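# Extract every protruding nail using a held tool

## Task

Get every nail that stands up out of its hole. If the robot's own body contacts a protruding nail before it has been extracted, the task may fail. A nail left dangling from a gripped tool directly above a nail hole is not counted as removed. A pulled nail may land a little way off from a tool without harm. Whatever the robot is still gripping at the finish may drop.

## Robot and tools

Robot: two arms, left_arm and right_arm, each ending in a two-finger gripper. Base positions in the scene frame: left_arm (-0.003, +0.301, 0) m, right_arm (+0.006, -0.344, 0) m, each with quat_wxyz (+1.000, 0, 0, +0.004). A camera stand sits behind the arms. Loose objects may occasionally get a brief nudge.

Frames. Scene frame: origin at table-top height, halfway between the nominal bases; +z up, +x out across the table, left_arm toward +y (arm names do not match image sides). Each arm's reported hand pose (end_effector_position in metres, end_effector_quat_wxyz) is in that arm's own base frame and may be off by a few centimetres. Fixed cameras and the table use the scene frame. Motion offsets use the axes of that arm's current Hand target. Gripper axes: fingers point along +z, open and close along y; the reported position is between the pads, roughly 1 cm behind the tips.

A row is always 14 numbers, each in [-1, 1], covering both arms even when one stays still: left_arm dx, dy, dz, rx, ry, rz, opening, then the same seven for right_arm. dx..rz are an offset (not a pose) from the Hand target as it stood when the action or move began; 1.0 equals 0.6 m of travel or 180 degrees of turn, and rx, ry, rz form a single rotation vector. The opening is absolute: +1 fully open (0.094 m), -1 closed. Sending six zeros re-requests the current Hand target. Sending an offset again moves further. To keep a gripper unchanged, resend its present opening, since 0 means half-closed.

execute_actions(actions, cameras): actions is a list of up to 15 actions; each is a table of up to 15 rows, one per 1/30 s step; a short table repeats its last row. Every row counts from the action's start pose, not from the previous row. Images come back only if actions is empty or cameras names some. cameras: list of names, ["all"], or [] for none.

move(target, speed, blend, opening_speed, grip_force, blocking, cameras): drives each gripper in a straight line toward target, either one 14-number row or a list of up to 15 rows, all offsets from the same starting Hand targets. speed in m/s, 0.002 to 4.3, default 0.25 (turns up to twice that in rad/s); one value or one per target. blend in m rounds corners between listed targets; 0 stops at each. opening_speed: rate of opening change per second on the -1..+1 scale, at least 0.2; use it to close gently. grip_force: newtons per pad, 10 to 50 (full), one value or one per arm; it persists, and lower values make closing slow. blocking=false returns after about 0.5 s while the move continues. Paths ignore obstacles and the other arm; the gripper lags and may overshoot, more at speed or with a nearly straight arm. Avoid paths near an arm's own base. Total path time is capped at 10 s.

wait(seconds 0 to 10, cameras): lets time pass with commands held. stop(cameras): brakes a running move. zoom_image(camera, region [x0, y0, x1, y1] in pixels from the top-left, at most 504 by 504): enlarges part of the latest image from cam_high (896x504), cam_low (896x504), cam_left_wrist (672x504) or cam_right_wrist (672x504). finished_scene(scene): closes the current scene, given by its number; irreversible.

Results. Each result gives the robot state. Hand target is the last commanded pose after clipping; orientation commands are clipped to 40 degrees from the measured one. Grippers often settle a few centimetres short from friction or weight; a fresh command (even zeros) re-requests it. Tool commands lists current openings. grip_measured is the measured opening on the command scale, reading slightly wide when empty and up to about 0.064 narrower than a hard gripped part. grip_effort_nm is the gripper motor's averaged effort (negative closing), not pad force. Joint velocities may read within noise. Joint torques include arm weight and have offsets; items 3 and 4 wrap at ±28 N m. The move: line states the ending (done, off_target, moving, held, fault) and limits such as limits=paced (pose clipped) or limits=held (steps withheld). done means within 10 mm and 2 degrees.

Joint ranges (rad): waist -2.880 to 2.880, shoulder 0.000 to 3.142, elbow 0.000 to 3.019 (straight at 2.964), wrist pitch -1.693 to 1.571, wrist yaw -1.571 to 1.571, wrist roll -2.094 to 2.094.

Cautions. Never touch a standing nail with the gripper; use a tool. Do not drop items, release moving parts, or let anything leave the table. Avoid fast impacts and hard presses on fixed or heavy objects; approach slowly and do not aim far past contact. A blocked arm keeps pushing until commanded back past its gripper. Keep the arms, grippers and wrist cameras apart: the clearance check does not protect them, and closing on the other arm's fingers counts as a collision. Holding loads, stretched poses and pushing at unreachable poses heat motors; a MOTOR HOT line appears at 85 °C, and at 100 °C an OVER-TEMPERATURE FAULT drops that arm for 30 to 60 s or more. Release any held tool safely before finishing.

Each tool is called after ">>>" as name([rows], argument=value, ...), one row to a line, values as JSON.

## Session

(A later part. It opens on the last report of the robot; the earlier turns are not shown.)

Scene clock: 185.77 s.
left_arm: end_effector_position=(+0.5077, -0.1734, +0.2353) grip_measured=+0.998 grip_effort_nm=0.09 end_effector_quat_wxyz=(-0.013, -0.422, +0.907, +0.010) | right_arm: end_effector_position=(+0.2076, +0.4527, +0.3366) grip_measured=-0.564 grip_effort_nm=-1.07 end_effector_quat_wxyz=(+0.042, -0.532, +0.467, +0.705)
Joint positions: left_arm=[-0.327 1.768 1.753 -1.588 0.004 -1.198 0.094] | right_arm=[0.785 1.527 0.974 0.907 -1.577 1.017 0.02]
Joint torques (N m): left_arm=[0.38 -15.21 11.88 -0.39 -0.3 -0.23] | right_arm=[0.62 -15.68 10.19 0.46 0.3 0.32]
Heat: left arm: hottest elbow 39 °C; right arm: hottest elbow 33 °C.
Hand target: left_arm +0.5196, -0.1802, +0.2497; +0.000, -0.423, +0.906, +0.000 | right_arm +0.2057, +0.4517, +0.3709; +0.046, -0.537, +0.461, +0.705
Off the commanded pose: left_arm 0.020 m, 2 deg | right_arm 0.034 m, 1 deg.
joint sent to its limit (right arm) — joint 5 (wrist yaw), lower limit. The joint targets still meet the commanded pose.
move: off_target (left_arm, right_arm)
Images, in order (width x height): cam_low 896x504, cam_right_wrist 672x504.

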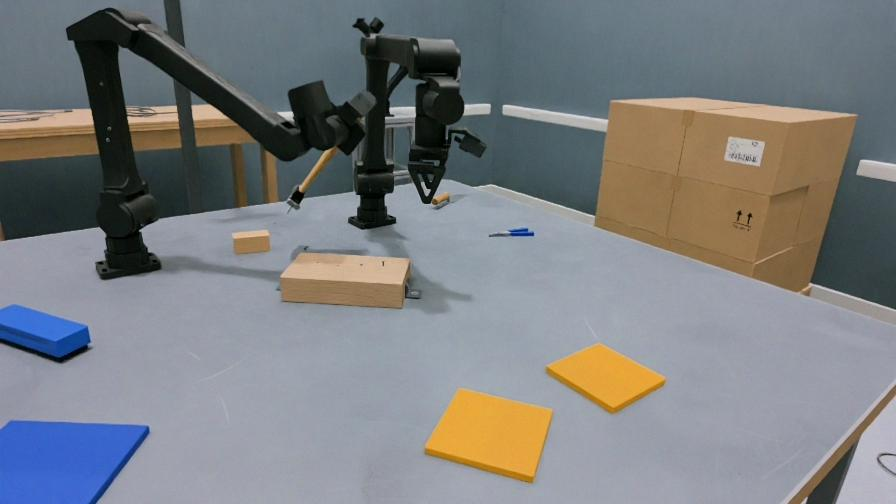

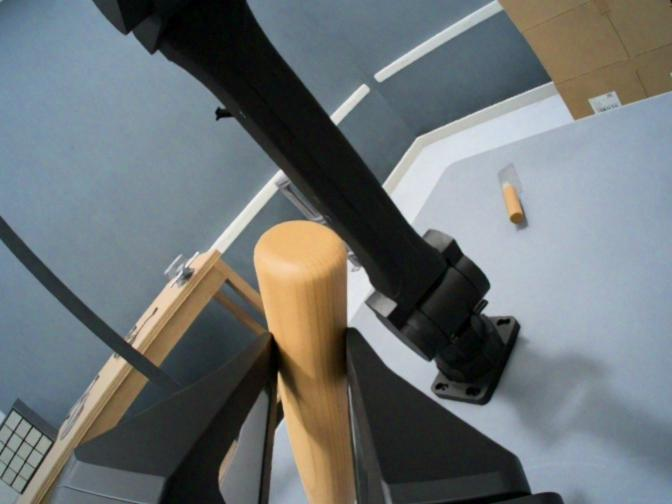

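>>> move([
  [0,0,0,0,0,0,1,0,0,0,0,0,0.12,-0.8],
], speed=0.8, cameras=["cam_low","cam_high"])

>>> zoom_image(camera="cam_low", region=[240, 100, 400, 280])

>>> zoom_image(camera="cam_high", region=[480, 180, 720, 420])

Scene clock: 187.83 s.
left_arm: end_effector_position=(+0.5077, -0.1734, +0.2353) grip_measured=+0.998 grip_effort_nm=0.09 end_effector_quat_wxyz=(-0.013, -0.422, +0.907, +0.010) | right_arm: end_effector_position=(+0.2049, +0.4501, +0.3322) grip_measured=-0.567 grip_effort_nm=-1.07 end_effector_quat_wxyz=(-0.085, -0.439, +0.555, +0.702)
Joint positions: left_arm=[-0.327 1.768 1.753 -1.588 0.004 -1.198 0.094] | right_arm=[0.785 1.484 0.974 0.579 -1.577 1.091 0.02]
Joint torques (N m): left_arm=[0.26 -15.21 11.9 -0.42 -0.31 -0.24] | right_arm=[0.62 -14.74 11.56 0.5 0.08 0.56]
Heat: left arm: hottest elbow 39 °C; right arm: hottest elbow 33 °C.
Hand target: left_arm +0.5196, -0.1802, +0.2497; +0.000, -0.423, +0.906, +0.000 | right_arm +0.2057, +0.4517, +0.3711; -0.086, -0.441, +0.553, +0.701
Off the commanded pose: left_arm 0.020 m, 2 deg | right_arm 0.039 m, 0 deg.
joint sent to its limit (right arm) — joint 5 (wrist yaw), lower limit. The joint targets still meet the commanded pose.
move: off_target (left_arm, right_arm)
Images, in order (width x height): cam_high 896x504, cam_low 896x504.

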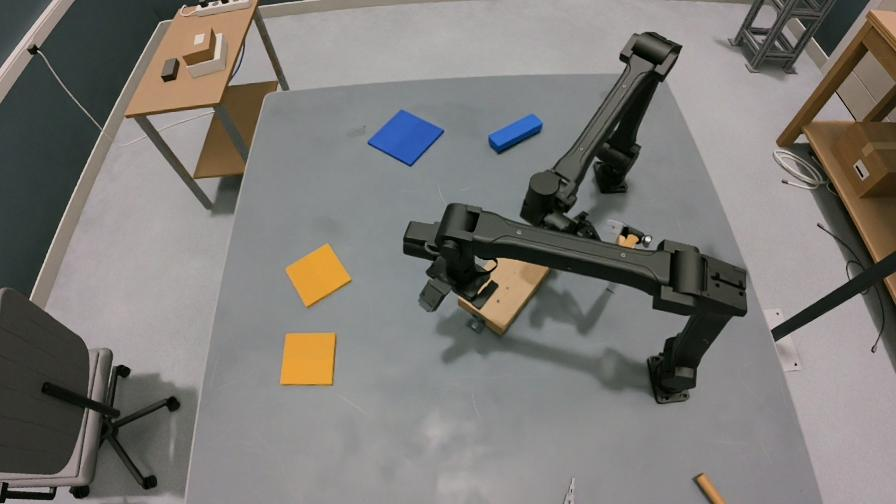

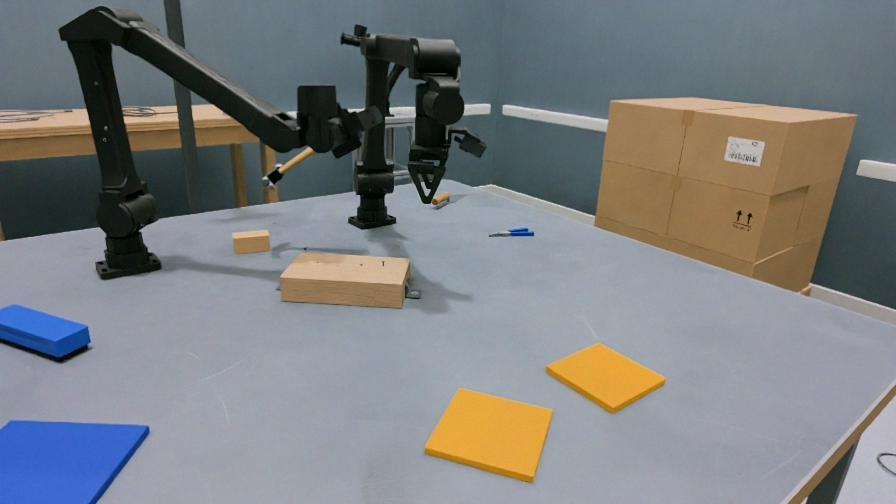

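Scaled by 2.800 from the camera's 896x504 image, which has a finer 1280x720 frame.

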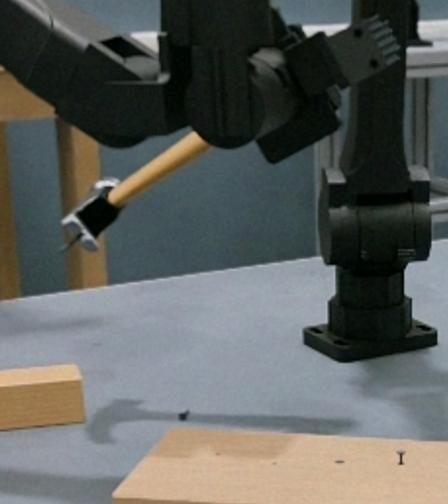

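Scaled by 2.100 from the camera's 896x504 image, which has a finer 1280x720 frame.

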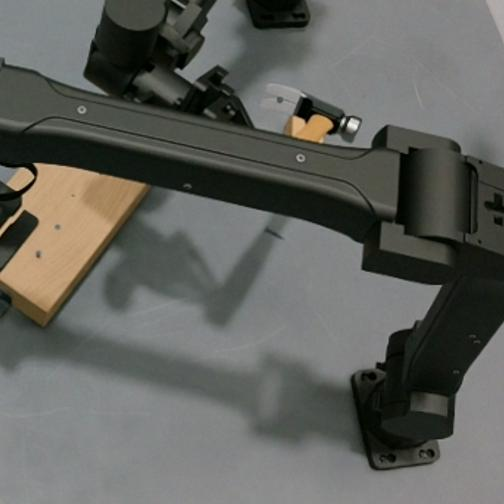

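>>> move([
  [0,0,0,0,0,0,1,0,0,0,0,0,-0.25,-0.8],
  [0,0,0,0,0,0,1,0,0,0,0,0,0.0,-0.8],
], speed=[0.6,2.5], cameras=["cam_low"])

>>> zoom_image(camera="cam_low", region=[240, 100, 400, 280])

Scene clock: 191.70 s.
left_arm: end_effector_position=(+0.5077, -0.1734, +0.2353) grip_measured=+0.998 grip_effort_nm=0.09 end_effector_quat_wxyz=(-0.013, -0.422, +0.907, +0.010) | right_arm: end_effector_position=(+0.2026, +0.4477, +0.3256) grip_measured=-0.569 grip_effort_nm=-1.07 end_effector_quat_wxyz=(-0.090, -0.434, +0.558, +0.702)
Joint positions: left_arm=[-0.327 1.768 1.753 -1.588 0.004 -1.198 0.094] | right_arm=[0.785 1.463 0.983 0.315 -1.575 0.87 0.02]
Joint torques (N m): left_arm=[0.38 -15.15 11.89 -0.42 -0.31 -0.24] | right_arm=[0.79 -14.15 12.93 0.44 -0.11 0.53]
Heat: left arm: hottest elbow 39 °C; right arm: hottest elbow 34 °C.
Hand target: left_arm +0.5196, -0.1802, +0.2497; +0.000, -0.423, +0.906, +0.000 | right_arm +0.2057, +0.4517, +0.3710; -0.086, -0.441, +0.553, +0.701
Off the commanded pose: left_arm 0.020 m, 2 deg | right_arm 0.046 m, 1 deg.
joint sent to its limit (right arm) — joint 5 (wrist yaw), lower limit. The joint targets still meet the commanded pose.
move: off_target (left_arm, right_arm)
Images, in order (width x height): cam_low 896x504.

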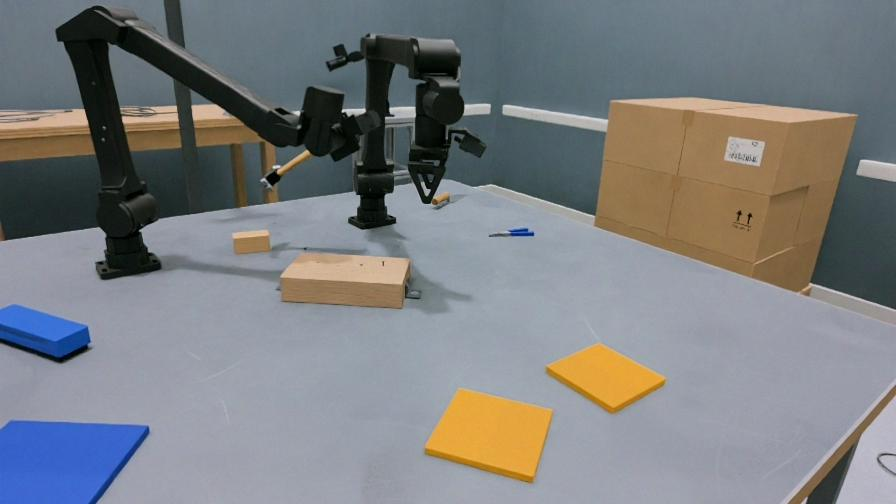

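Scaled by 2.800 from the camera's 896x504 image, which has a finer 1280x720 frame.

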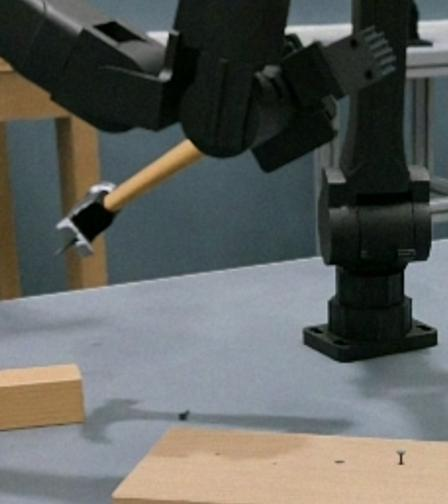

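>>> move([
  [0,0,0,0,0,0,1,0,0,0,0,0,-0.43,-0.8],
], speed=0.5, cameras=["cam_low","cam_high"])

>>> zoom_image(camera="cam_low", region=[280, 100, 440, 280])

>>> zoom_image(camera="cam_high", region=[480, 200, 680, 400])

Scene clock: 194.60 s.
left_arm: end_effector_position=(+0.5077, -0.1734, +0.2353) grip_measured=+0.998 grip_effort_nm=0.09 end_effector_quat_wxyz=(-0.013, -0.422, +0.907, +0.010) | right_arm: end_effector_position=(+0.2037, +0.4489, +0.3534) grip_measured=-0.569 grip_effort_nm=-1.07 end_effector_quat_wxyz=(-0.341, +0.681, -0.194, -0.619)
Joint positions: left_arm=[-0.327 1.768 1.753 -1.588 0.004 -1.198 0.094] | right_arm=[0.785 1.49 0.983 0.865 -1.577 0.131 0.02]
Joint torques (N m): left_arm=[0.38 -15.15 11.88 -0.4 -0.31 -0.24] | right_arm=[0.21 -12.69 9.85 2.32 0.23 -0.53]
Heat: left arm: hottest elbow 39 °C; right arm: hottest elbow 34 °C.
Hand target: left_arm +0.5196, -0.1802, +0.2497; +0.000, -0.423, +0.906, +0.000 | right_arm +0.2057, +0.4517, +0.3709; -0.371, +0.690, -0.156, -0.601
Off the commanded pose: left_arm 0.020 m, 2 deg | right_arm 0.018 m, 6 deg.
joint sent to its limit (right arm) — joint 5 (wrist yaw), lower limit. The joint targets still meet the commanded pose.
move: off_target (left_arm, right_arm)
Images, in order (width x height): cam_high 896x504, cam_low 896x504.

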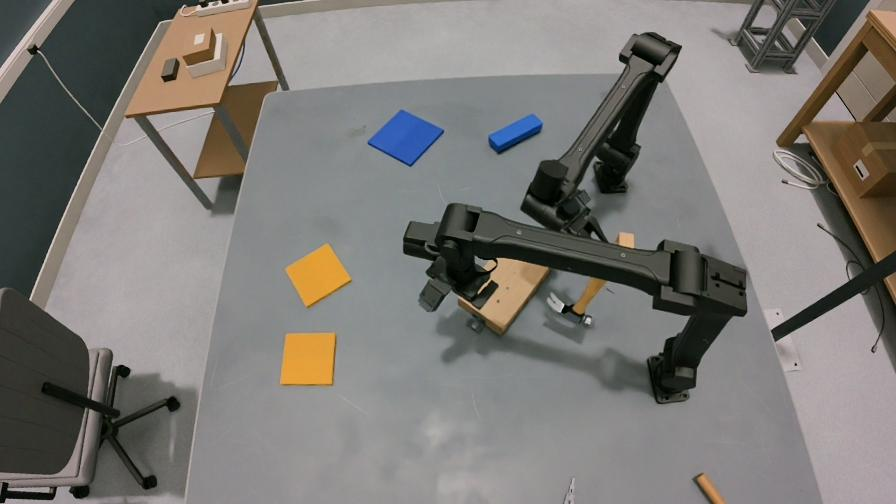

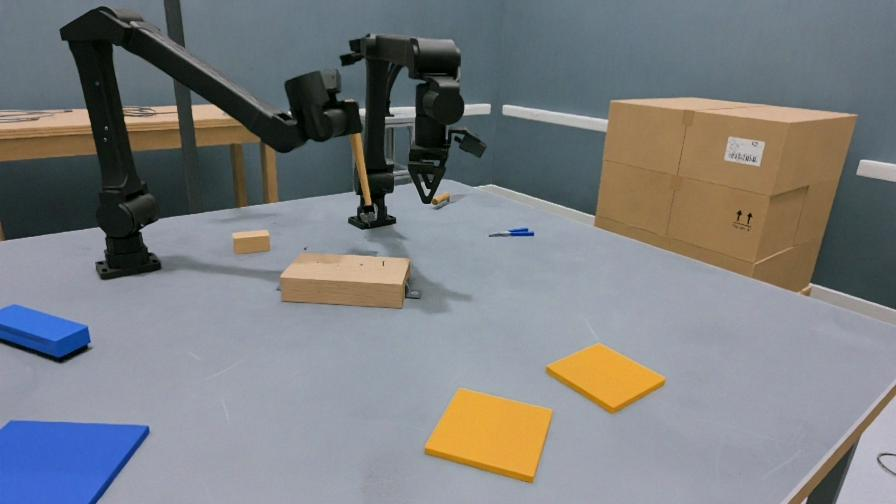

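Scaled by 2.800 from the camera's 896x504 image, which has a finer 1280x720 frame.

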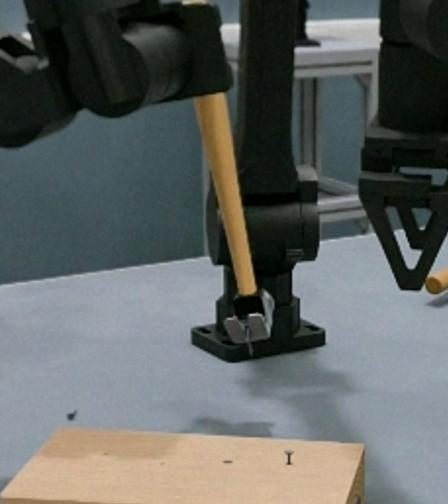

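Scaled by 2.520 from the camera's 896x504 image, which has a finer 1280x720 frame.

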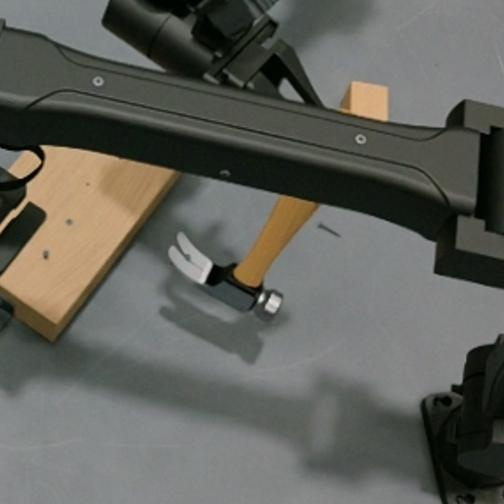

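>>> move([
  [0,0,0,0,0,0,1,0.047,0.016,0,0,0,0,-0.8],
], speed=0.06, cameras=["cam_low","cam_high"])

>>> zoom_image(camera="cam_low", region=[320, 180, 420, 280])

>>> zoom_image(camera="cam_high", region=[480, 200, 680, 400])

Scene clock: 196.13 s.
left_arm: end_effector_position=(+0.5077, -0.1734, +0.2353) grip_measured=+0.998 grip_effort_nm=0.09 end_effector_quat_wxyz=(-0.013, -0.422, +0.907, +0.010) | right_arm: end_effector_position=(+0.2068, +0.4519, +0.3316) grip_measured=-0.569 grip_effort_nm=-1.07 end_effector_quat_wxyz=(-0.346, +0.682, -0.188, -0.616)
Joint positions: left_arm=[-0.327 1.768 1.753 -1.588 0.004 -1.198 0.094] | right_arm=[0.785 1.527 0.965 0.887 -1.577 0.083 0.02]
Joint torques (N m): left_arm=[0.38 -15.21 11.89 -0.4 -0.31 -0.24] | right_arm=[1.14 -12.75 7.82 2.52 0.23 -0.53]
Heat: left arm: hottest elbow 39 °C; right arm: hottest elbow 33 °C.
Hand target: left_arm +0.5196, -0.1802, +0.2497; +0.000, -0.423, +0.906, +0.000 | right_arm +0.2057, +0.4517, +0.3413; -0.371, +0.690, -0.156, -0.601
Off the commanded pose: left_arm 0.020 m, 2 deg | right_arm 0.010 m, 5 deg.
joint sent to its limit (right arm) — joint 5 (wrist yaw), lower limit. The joint targets still meet the commanded pose.
move: off_target (left_arm, right_arm)
Images, in order (width x height): cam_high 896x504, cam_low 896x504.

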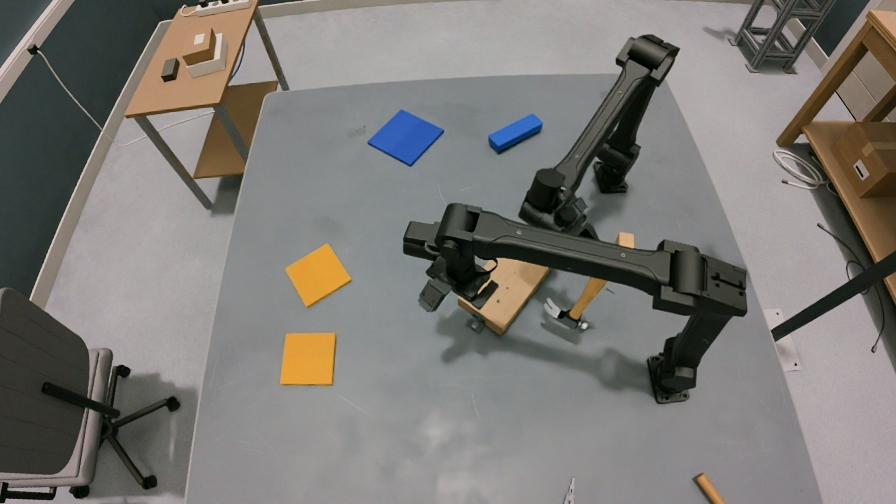

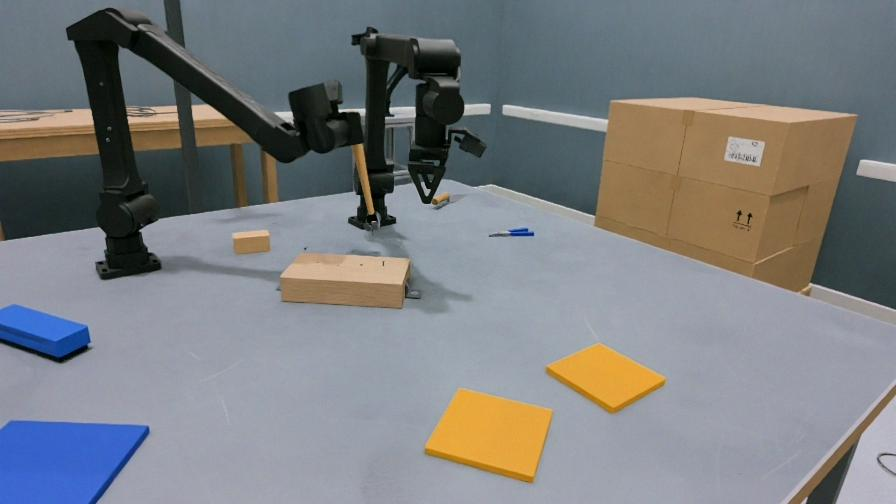

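Scaled by 5.040 from the camera's 896x504 image, which has a finer 1280x720 frame.

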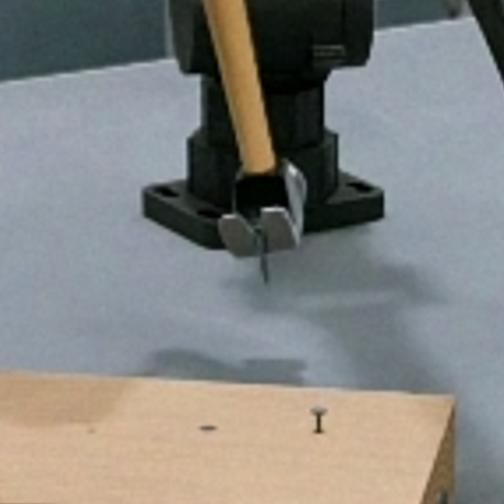

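Scaled by 2.520 from the camera's 896x504 image, which has a finer 1280x720 frame.

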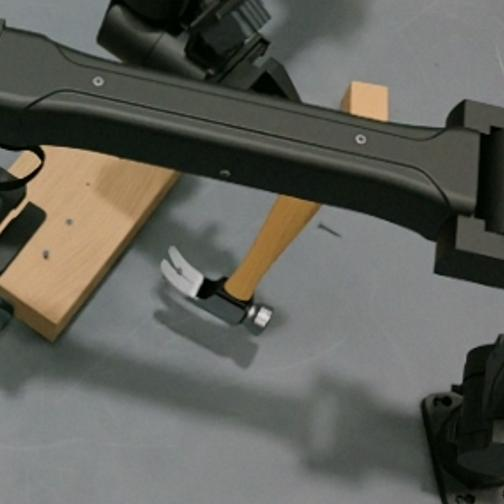

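Nail points down nicely. Continue lowering.

>>> move([
  [0,0,0,0,0,0,1,0.047,0.016,0,0,0,0,-0.8],
], speed=0.06, cameras=["cam_low","cam_high"])

>>> zoom_image(camera="cam_low", region=[320, 180, 420, 280])

>>> zoom_image(camera="cam_high", region=[480, 200, 680, 400])

Scene clock: 197.53 s.
left_arm: end_effector_position=(+0.5077, -0.1734, +0.2353) grip_measured=+0.998 grip_effort_nm=0.09 end_effector_quat_wxyz=(-0.013, -0.422, +0.907, +0.010) | right_arm: end_effector_position=(+0.2065, +0.4517, +0.3016) grip_measured=-0.569 grip_effort_nm=-1.07 end_effector_quat_wxyz=(-0.346, +0.682, -0.188, -0.616)
Joint positions: left_arm=[-0.327 1.768 1.753 -1.588 0.004 -1.198 0.094] | right_arm=[0.785 1.566 0.928 0.911 -1.577 0.031 0.02]
Joint torques (N m): left_arm=[0.32 -15.15 11.89 -0.42 -0.3 -0.24] | right_arm=[0.56 -12.57 7.62 2.52 0.2 -0.54]
Heat: left arm: hottest elbow 39 °C; right arm: hottest elbow 33 °C.
Hand target: left_arm +0.5196, -0.1802, +0.2497; +0.000, -0.423, +0.906, +0.000 | right_arm +0.2058, +0.4517, +0.3114; -0.371, +0.690, -0.156, -0.601
Off the commanded pose: left_arm 0.020 m, 2 deg | right_arm 0.010 m, 5 deg.
joint sent to its limit (right arm) — joint 5 (wrist yaw), lower limit. The joint targets still meet the commanded pose.
move: off_target (left_arm, right_arm)
Images, in order (width x height): cam_high 896x504, cam_low 896x504.

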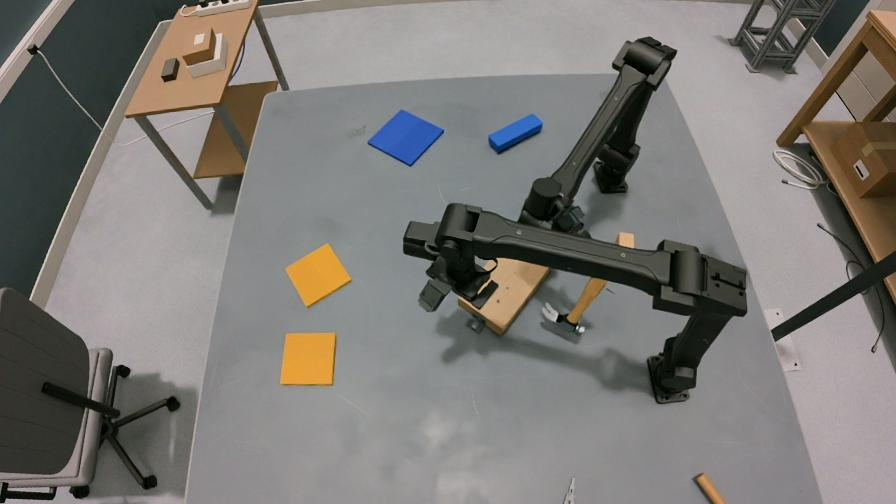

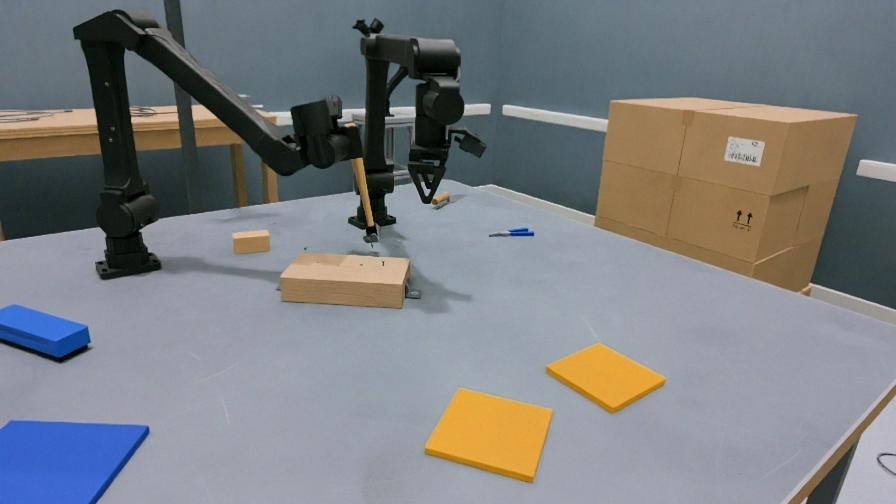

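Scaled by 5.040 from the camera's 896x504 image, which has a finer 1280x720 frame.

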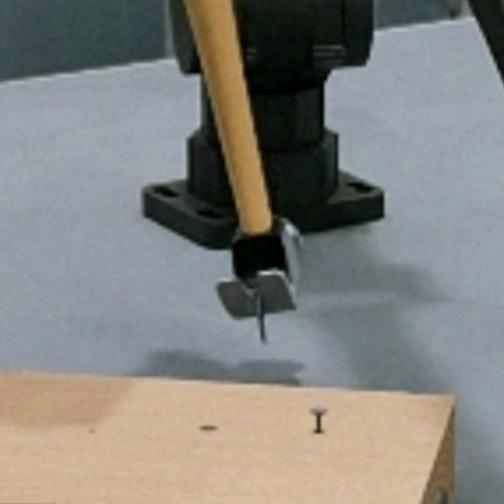

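Scaled by 2.520 from the camera's 896x504 image, which has a finer 1280x720 frame.

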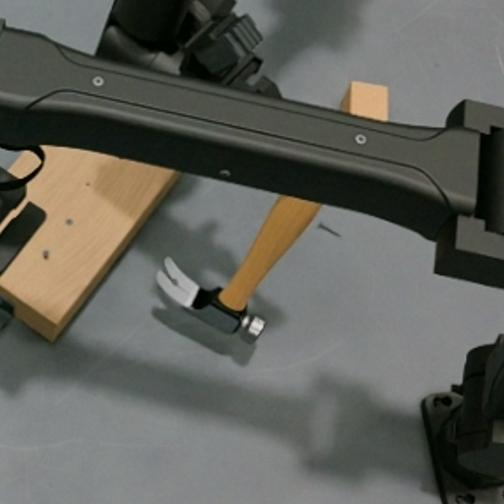

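>>> move([
  [0,0,0,0,0,0,1,0.047,0.016,0,0,0,0,-0.8],
], speed=0.04, cameras=["cam_low","cam_high"])

>>> zoom_image(camera="cam_low", region=[320, 180, 420, 280])

>>> zoom_image(camera="cam_high", region=[480, 200, 680, 400])

Scene clock: 199.13 s.
left_arm: end_effector_position=(+0.5077, -0.1734, +0.2353) grip_measured=+0.998 grip_effort_nm=0.08 end_effector_quat_wxyz=(-0.013, -0.422, +0.907, +0.010) | right_arm: end_effector_position=(+0.2060, +0.4512, +0.2743) grip_measured=-0.569 grip_effort_nm=-1.07 end_effector_quat_wxyz=(-0.347, +0.683, -0.186, -0.615)
Joint positions: left_arm=[-0.327 1.768 1.753 -1.588 0.004 -1.198 0.094] | right_arm=[0.785 1.606 0.898 0.932 -1.577 -0.023 0.02]
Joint torques (N m): left_arm=[0.32 -15.09 11.88 -0.39 -0.3 -0.24] | right_arm=[0.5 -12.81 7.05 2.55 0.15 -0.5]
Heat: left arm: hottest elbow 39 °C; right arm: hottest elbow 33 °C.
Hand target: left_arm +0.5196, -0.1802, +0.2497; +0.000, -0.423, +0.906, +0.000 | right_arm +0.2059, +0.4518, +0.2816; -0.371, +0.690, -0.156, -0.601
Off the commanded pose: left_arm 0.020 m, 2 deg | right_arm 0.007 m, 5 deg.
joint sent to its limit (right arm) — joint 5 (wrist yaw), lower limit. The joint targets still meet the commanded pose.
move: off_target (left_arm, right_arm)
Images, in order (width x height): cam_high 896x504, cam_low 896x504.

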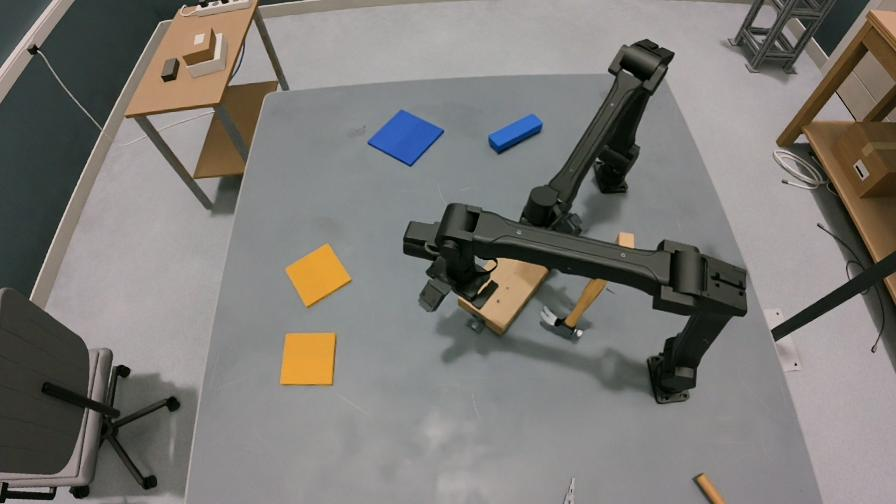

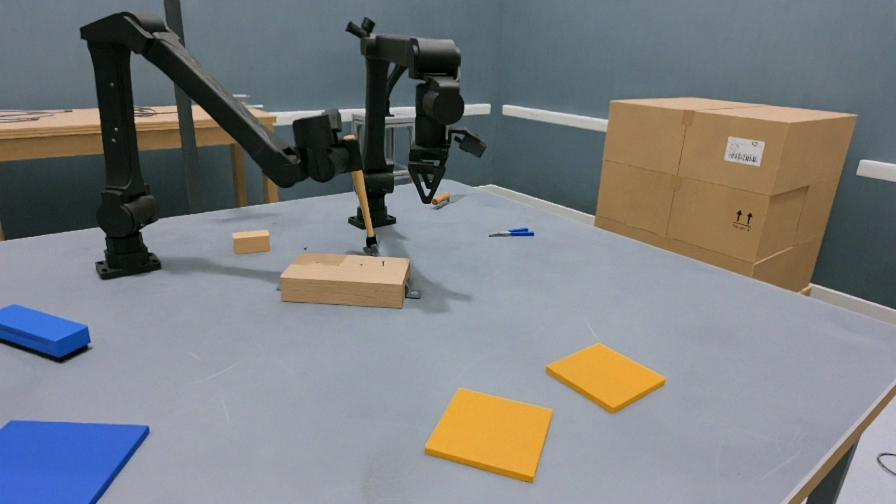

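Scaled by 5.040 from the camera's 896x504 image, which has a finer 1280x720 frame.

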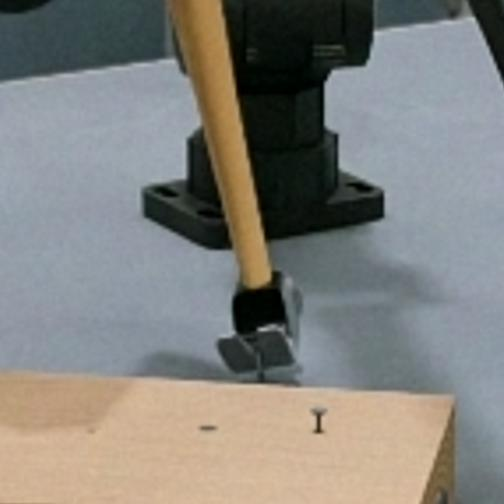

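Scaled by 2.520 from the camera's 896x504 image, which has a finer 1280x720 frame.

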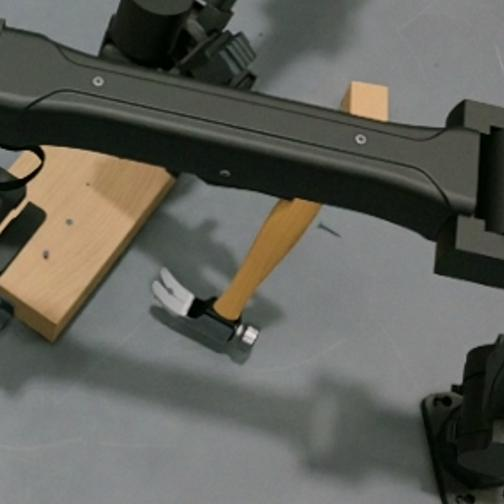

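>>> move([
  [0,0,0,0,0,0,1,0.032,0.011,0,0,0,0,-0.8],
], speed=0.04, cameras=["cam_low","cam_high"])

>>> zoom_image(camera="cam_low", region=[320, 180, 420, 280])

>>> zoom_image(camera="cam_high", region=[520, 280, 600, 360])

Scene clock: 200.53 s.
left_arm: end_effector_position=(+0.5077, -0.1734, +0.2353) grip_measured=+0.998 grip_effort_nm=0.09 end_effector_quat_wxyz=(-0.013, -0.422, +0.907, +0.010) | right_arm: end_effector_position=(+0.2059, +0.4511, +0.2547) grip_measured=-0.569 grip_effort_nm=-1.07 end_effector_quat_wxyz=(-0.348, +0.683, -0.186, -0.615)
Joint positions: left_arm=[-0.327 1.768 1.753 -1.588 0.004 -1.198 0.094] | right_arm=[0.785 1.638 0.88 0.945 -1.577 -0.062 0.02]
Joint torques (N m): left_arm=[0.38 -15.21 11.9 -0.42 -0.31 -0.24] | right_arm=[0.91 -13.16 6.82 2.5 0.15 -0.54]
Heat: left arm: hottest elbow 39 °C; right arm: hottest elbow 33 °C.
Hand target: left_arm +0.5196, -0.1802, +0.2497; +0.000, -0.423, +0.906, +0.000 | right_arm +0.2059, +0.4518, +0.2613; -0.371, +0.690, -0.156, -0.601
Off the commanded pose: left_arm 0.020 m, 2 deg | right_arm 0.007 m, 5 deg.
joint sent to its limit (right arm) — joint 5 (wrist yaw), lower limit. The joint targets still meet the commanded pose.
move: off_target (left_arm, right_arm)
Images, in order (width x height): cam_high 896x504, cam_low 896x504.

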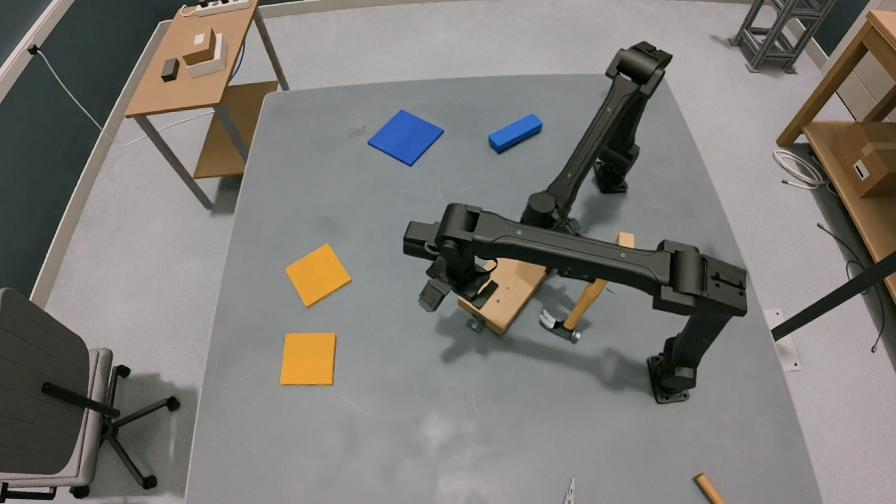

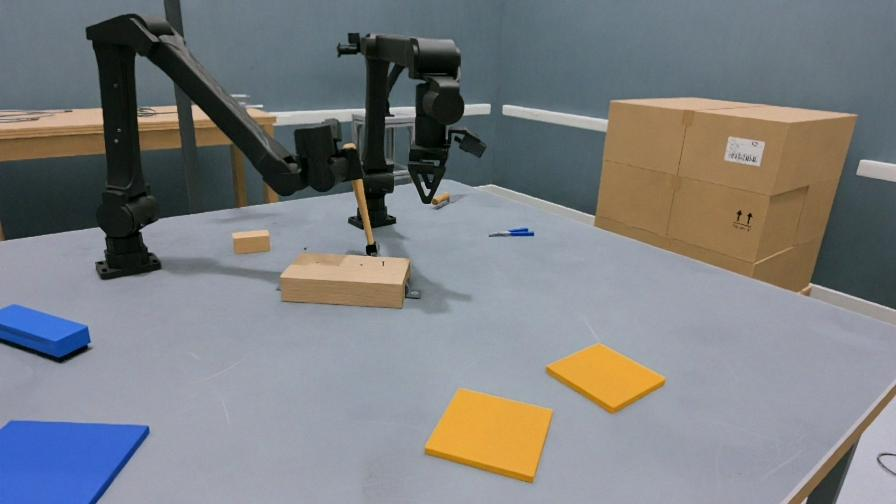

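Scaled by 5.040 from the camera's 896x504 image, which has a finer 1280x720 frame.

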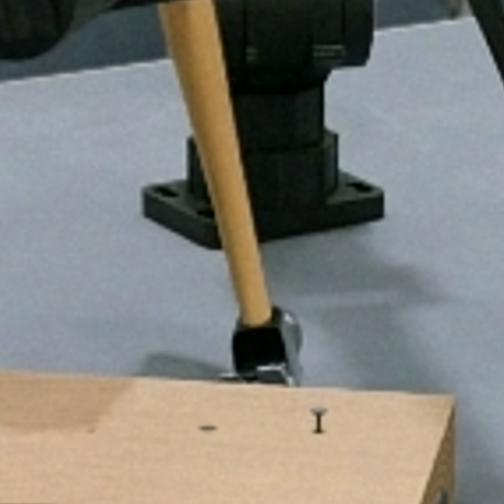

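Scaled by 6.300 from the camera's 896x504 image, which has a finer 1280x720 frame.

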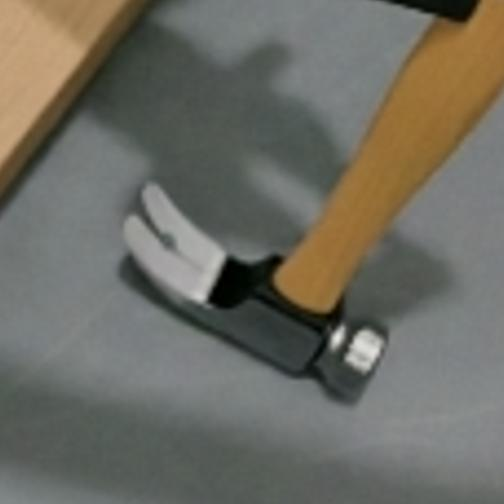

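>>> move([
  [0,0,0,0,0,0,1,0.03,0.01,0,0,0,0,-0.8],
], speed=0.04, cameras=["cam_high"])

>>> zoom_image(camera="cam_high", region=[520, 280, 600, 360])

Scene clock: 201.70 s.
left_arm: end_effector_position=(+0.5077, -0.1734, +0.2353) grip_measured=+0.998 grip_effort_nm=0.09 end_effector_quat_wxyz=(-0.013, -0.422, +0.907, +0.010) | right_arm: end_effector_position=(+0.2049, +0.4501, +0.2530) grip_measured=-0.569 grip_effort_nm=-1.07 end_effector_quat_wxyz=(-0.357, +0.685, -0.175, -0.610)
Joint positions: left_arm=[-0.327 1.768 1.753 -1.588 0.004 -1.198 0.094] | right_arm=[0.785 1.642 0.875 0.973 -1.577 -0.073 0.02]
Joint torques (N m): left_arm=[0.38 -15.27 11.88 -0.39 -0.31 -0.24] | right_arm=[0.56 -10.93 6.06 2.44 0.19 -0.65]
Heat: left arm: hottest elbow 39 °C; right arm: hottest elbow 33 °C.
Hand target: left_arm +0.5196, -0.1802, +0.2497; +0.000, -0.423, +0.906, +0.000 | right_arm +0.2062, +0.4518, +0.2423; -0.371, +0.690, -0.156, -0.601
Off the commanded pose: left_arm 0.020 m, 2 deg | right_arm 0.011 m, 3 deg.
joint sent to its limit (right arm) — joint 5 (wrist yaw), lower limit. The joint targets still meet the commanded pose.
move: off_target (left_arm, right_arm)
Images, in order (width x height): cam_high 896x504.

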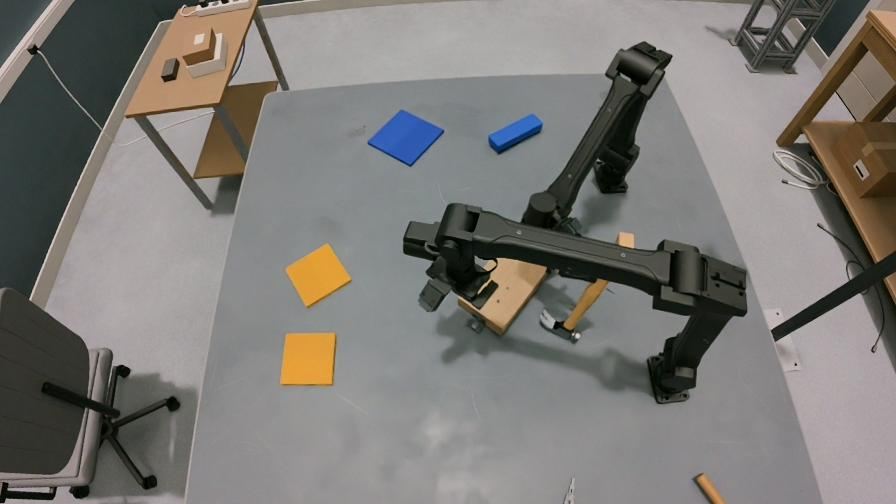

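Scaled by 6.300 from the camera's 896x504 image, which has a finer 1280x720 frame.

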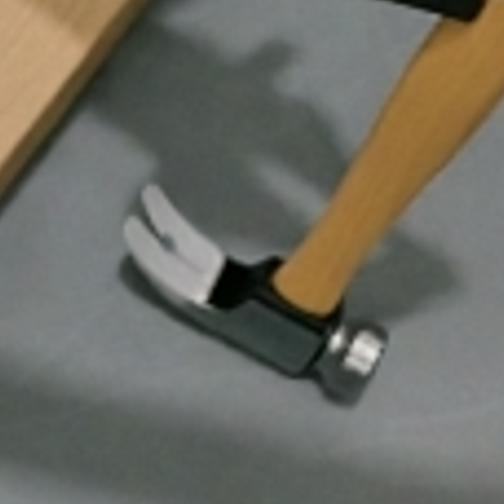

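>>> move([
  [0,0,0,0,0,0,1,0,0.005,0.066,0,0,0,-0.8],
], speed=0.1, cameras=["cam_high","cam_low"])

>>> zoom_image(camera="cam_high", region=[520, 260, 620, 360])

Scene clock: 204.60 s.
left_arm: end_effector_position=(+0.5077, -0.1734, +0.2353) grip_measured=+0.998 grip_effort_nm=0.09 end_effector_quat_wxyz=(-0.013, -0.422, +0.907, +0.010) | right_arm: end_effector_position=(+0.1774, +0.4730, +0.2541) grip_measured=-0.572 grip_effort_nm=-1.07 end_effector_quat_wxyz=(-0.366, +0.683, -0.163, -0.611)
Joint positions: left_arm=[-0.327 1.768 1.753 -1.588 0.004 -1.198 0.094] | right_arm=[0.862 1.644 0.871 0.983 -1.505 -0.096 0.02]
Joint torques (N m): left_arm=[0.32 -15.21 11.89 -0.4 -0.31 -0.23] | right_arm=[1.55 -10.64 5.93 1.31 0.47 -0.67]
Heat: left arm: hottest elbow 39 °C; right arm: hottest elbow 32 °C.
Hand target: left_arm +0.5196, -0.1802, +0.2497; +0.000, -0.423, +0.906, +0.000 | right_arm +0.1759, +0.4775, +0.2412; -0.371, +0.690, -0.156, -0.601
Off the commanded pose: left_arm 0.020 m, 2 deg | right_arm 0.014 m, 2 deg.
move: off_target (left_arm, right_arm)
Images, in order (width x height): cam_high 896x504, cam_low 896x504.

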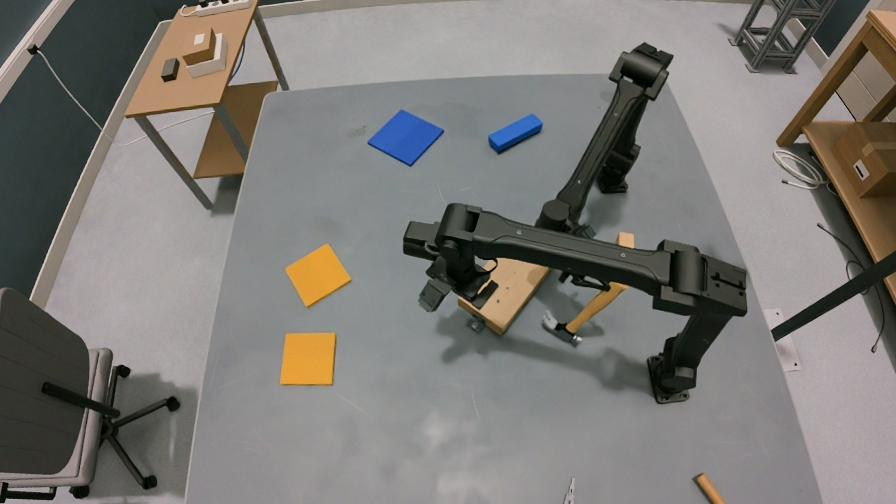

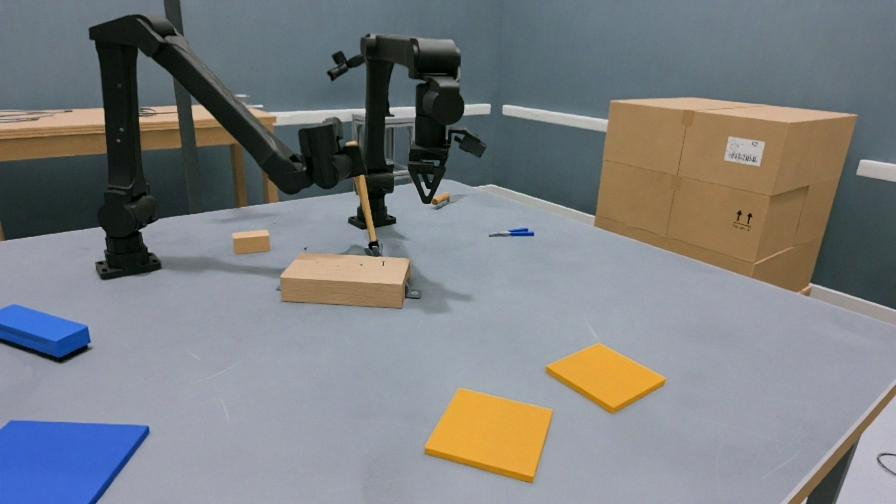

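Scaled by 5.040 from the camera's 896x504 image, which has a finer 1280x720 frame.

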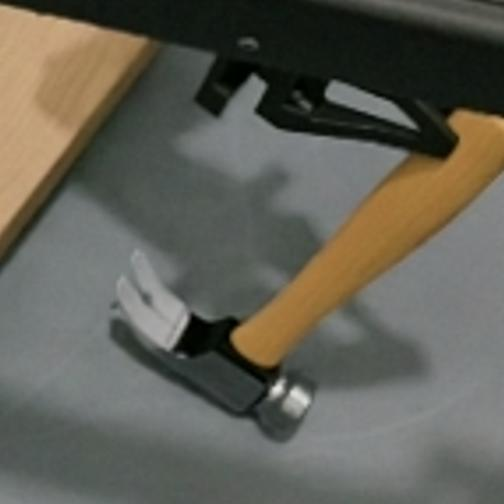

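>>> move([
  [0,0,0,0,0,0,1,-0.063,-0.021,0,0,0,0,-0.8],
], speed=0.1, cameras=["cam_high","cam_low"])

>>> zoom_image(camera="cam_high", region=[520, 260, 620, 360])

>>> zoom_image(camera="cam_low", region=[320, 180, 420, 280])

Scene clock: 206.20 s.
left_arm: end_effector_position=(+0.5077, -0.1734, +0.2353) grip_measured=+0.998 grip_effort_nm=0.09 end_effector_quat_wxyz=(-0.013, -0.422, +0.907, +0.010) | right_arm: end_effector_position=(+0.1774, +0.4728, +0.2552) grip_measured=-0.573 grip_effort_nm=-1.07 end_effector_quat_wxyz=(-0.354, +0.681, -0.182, -0.615)
Joint positions: left_arm=[-0.327 1.768 1.753 -1.588 0.004 -1.198 0.094] | right_arm=[0.862 1.614 0.871 0.832 -1.495 -0.171 0.02]
Joint torques (N m): left_arm=[0.38 -15.27 11.88 -0.42 -0.31 -0.25] | right_arm=[1.32 -15.03 8.73 1.05 0.04 -0.26]
Heat: left arm: hottest elbow 39 °C; right arm: hottest elbow 32 °C.
Hand target: left_arm +0.5196, -0.1802, +0.2497; +0.000, -0.423, +0.906, +0.000 | right_arm +0.1756, +0.4773, +0.2811; -0.371, +0.690, -0.156, -0.601
Off the commanded pose: left_arm 0.020 m, 2 deg | right_arm 0.026 m, 4 deg.
move: off_target (left_arm, right_arm)
Images, in order (width x height): cam_high 896x504, cam_low 896x504.

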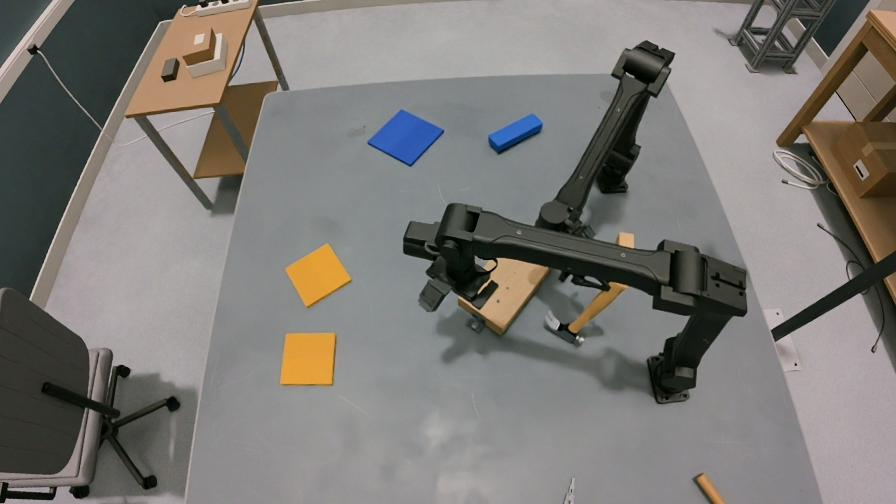

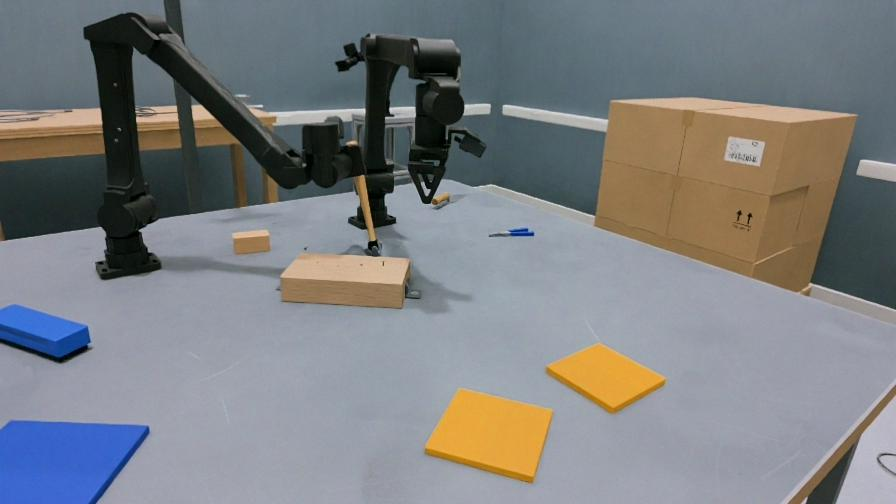

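Scaled by 5.040 from the camera's 896x504 image, which has a finer 1280x720 frame.

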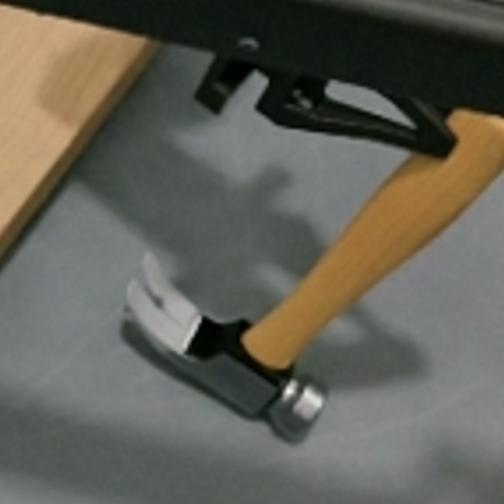

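Scaled by 5.040 from the camera's 896x504 image, which has a finer 1280x720 frame.

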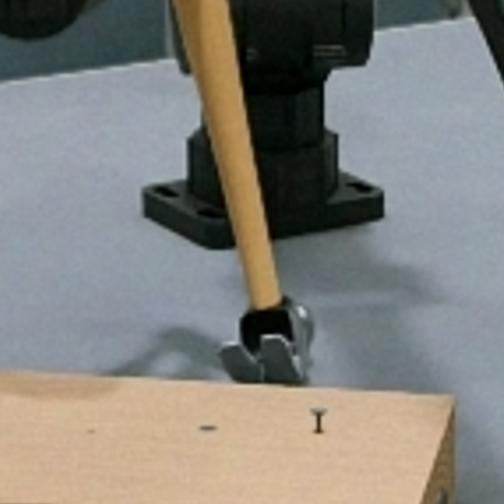

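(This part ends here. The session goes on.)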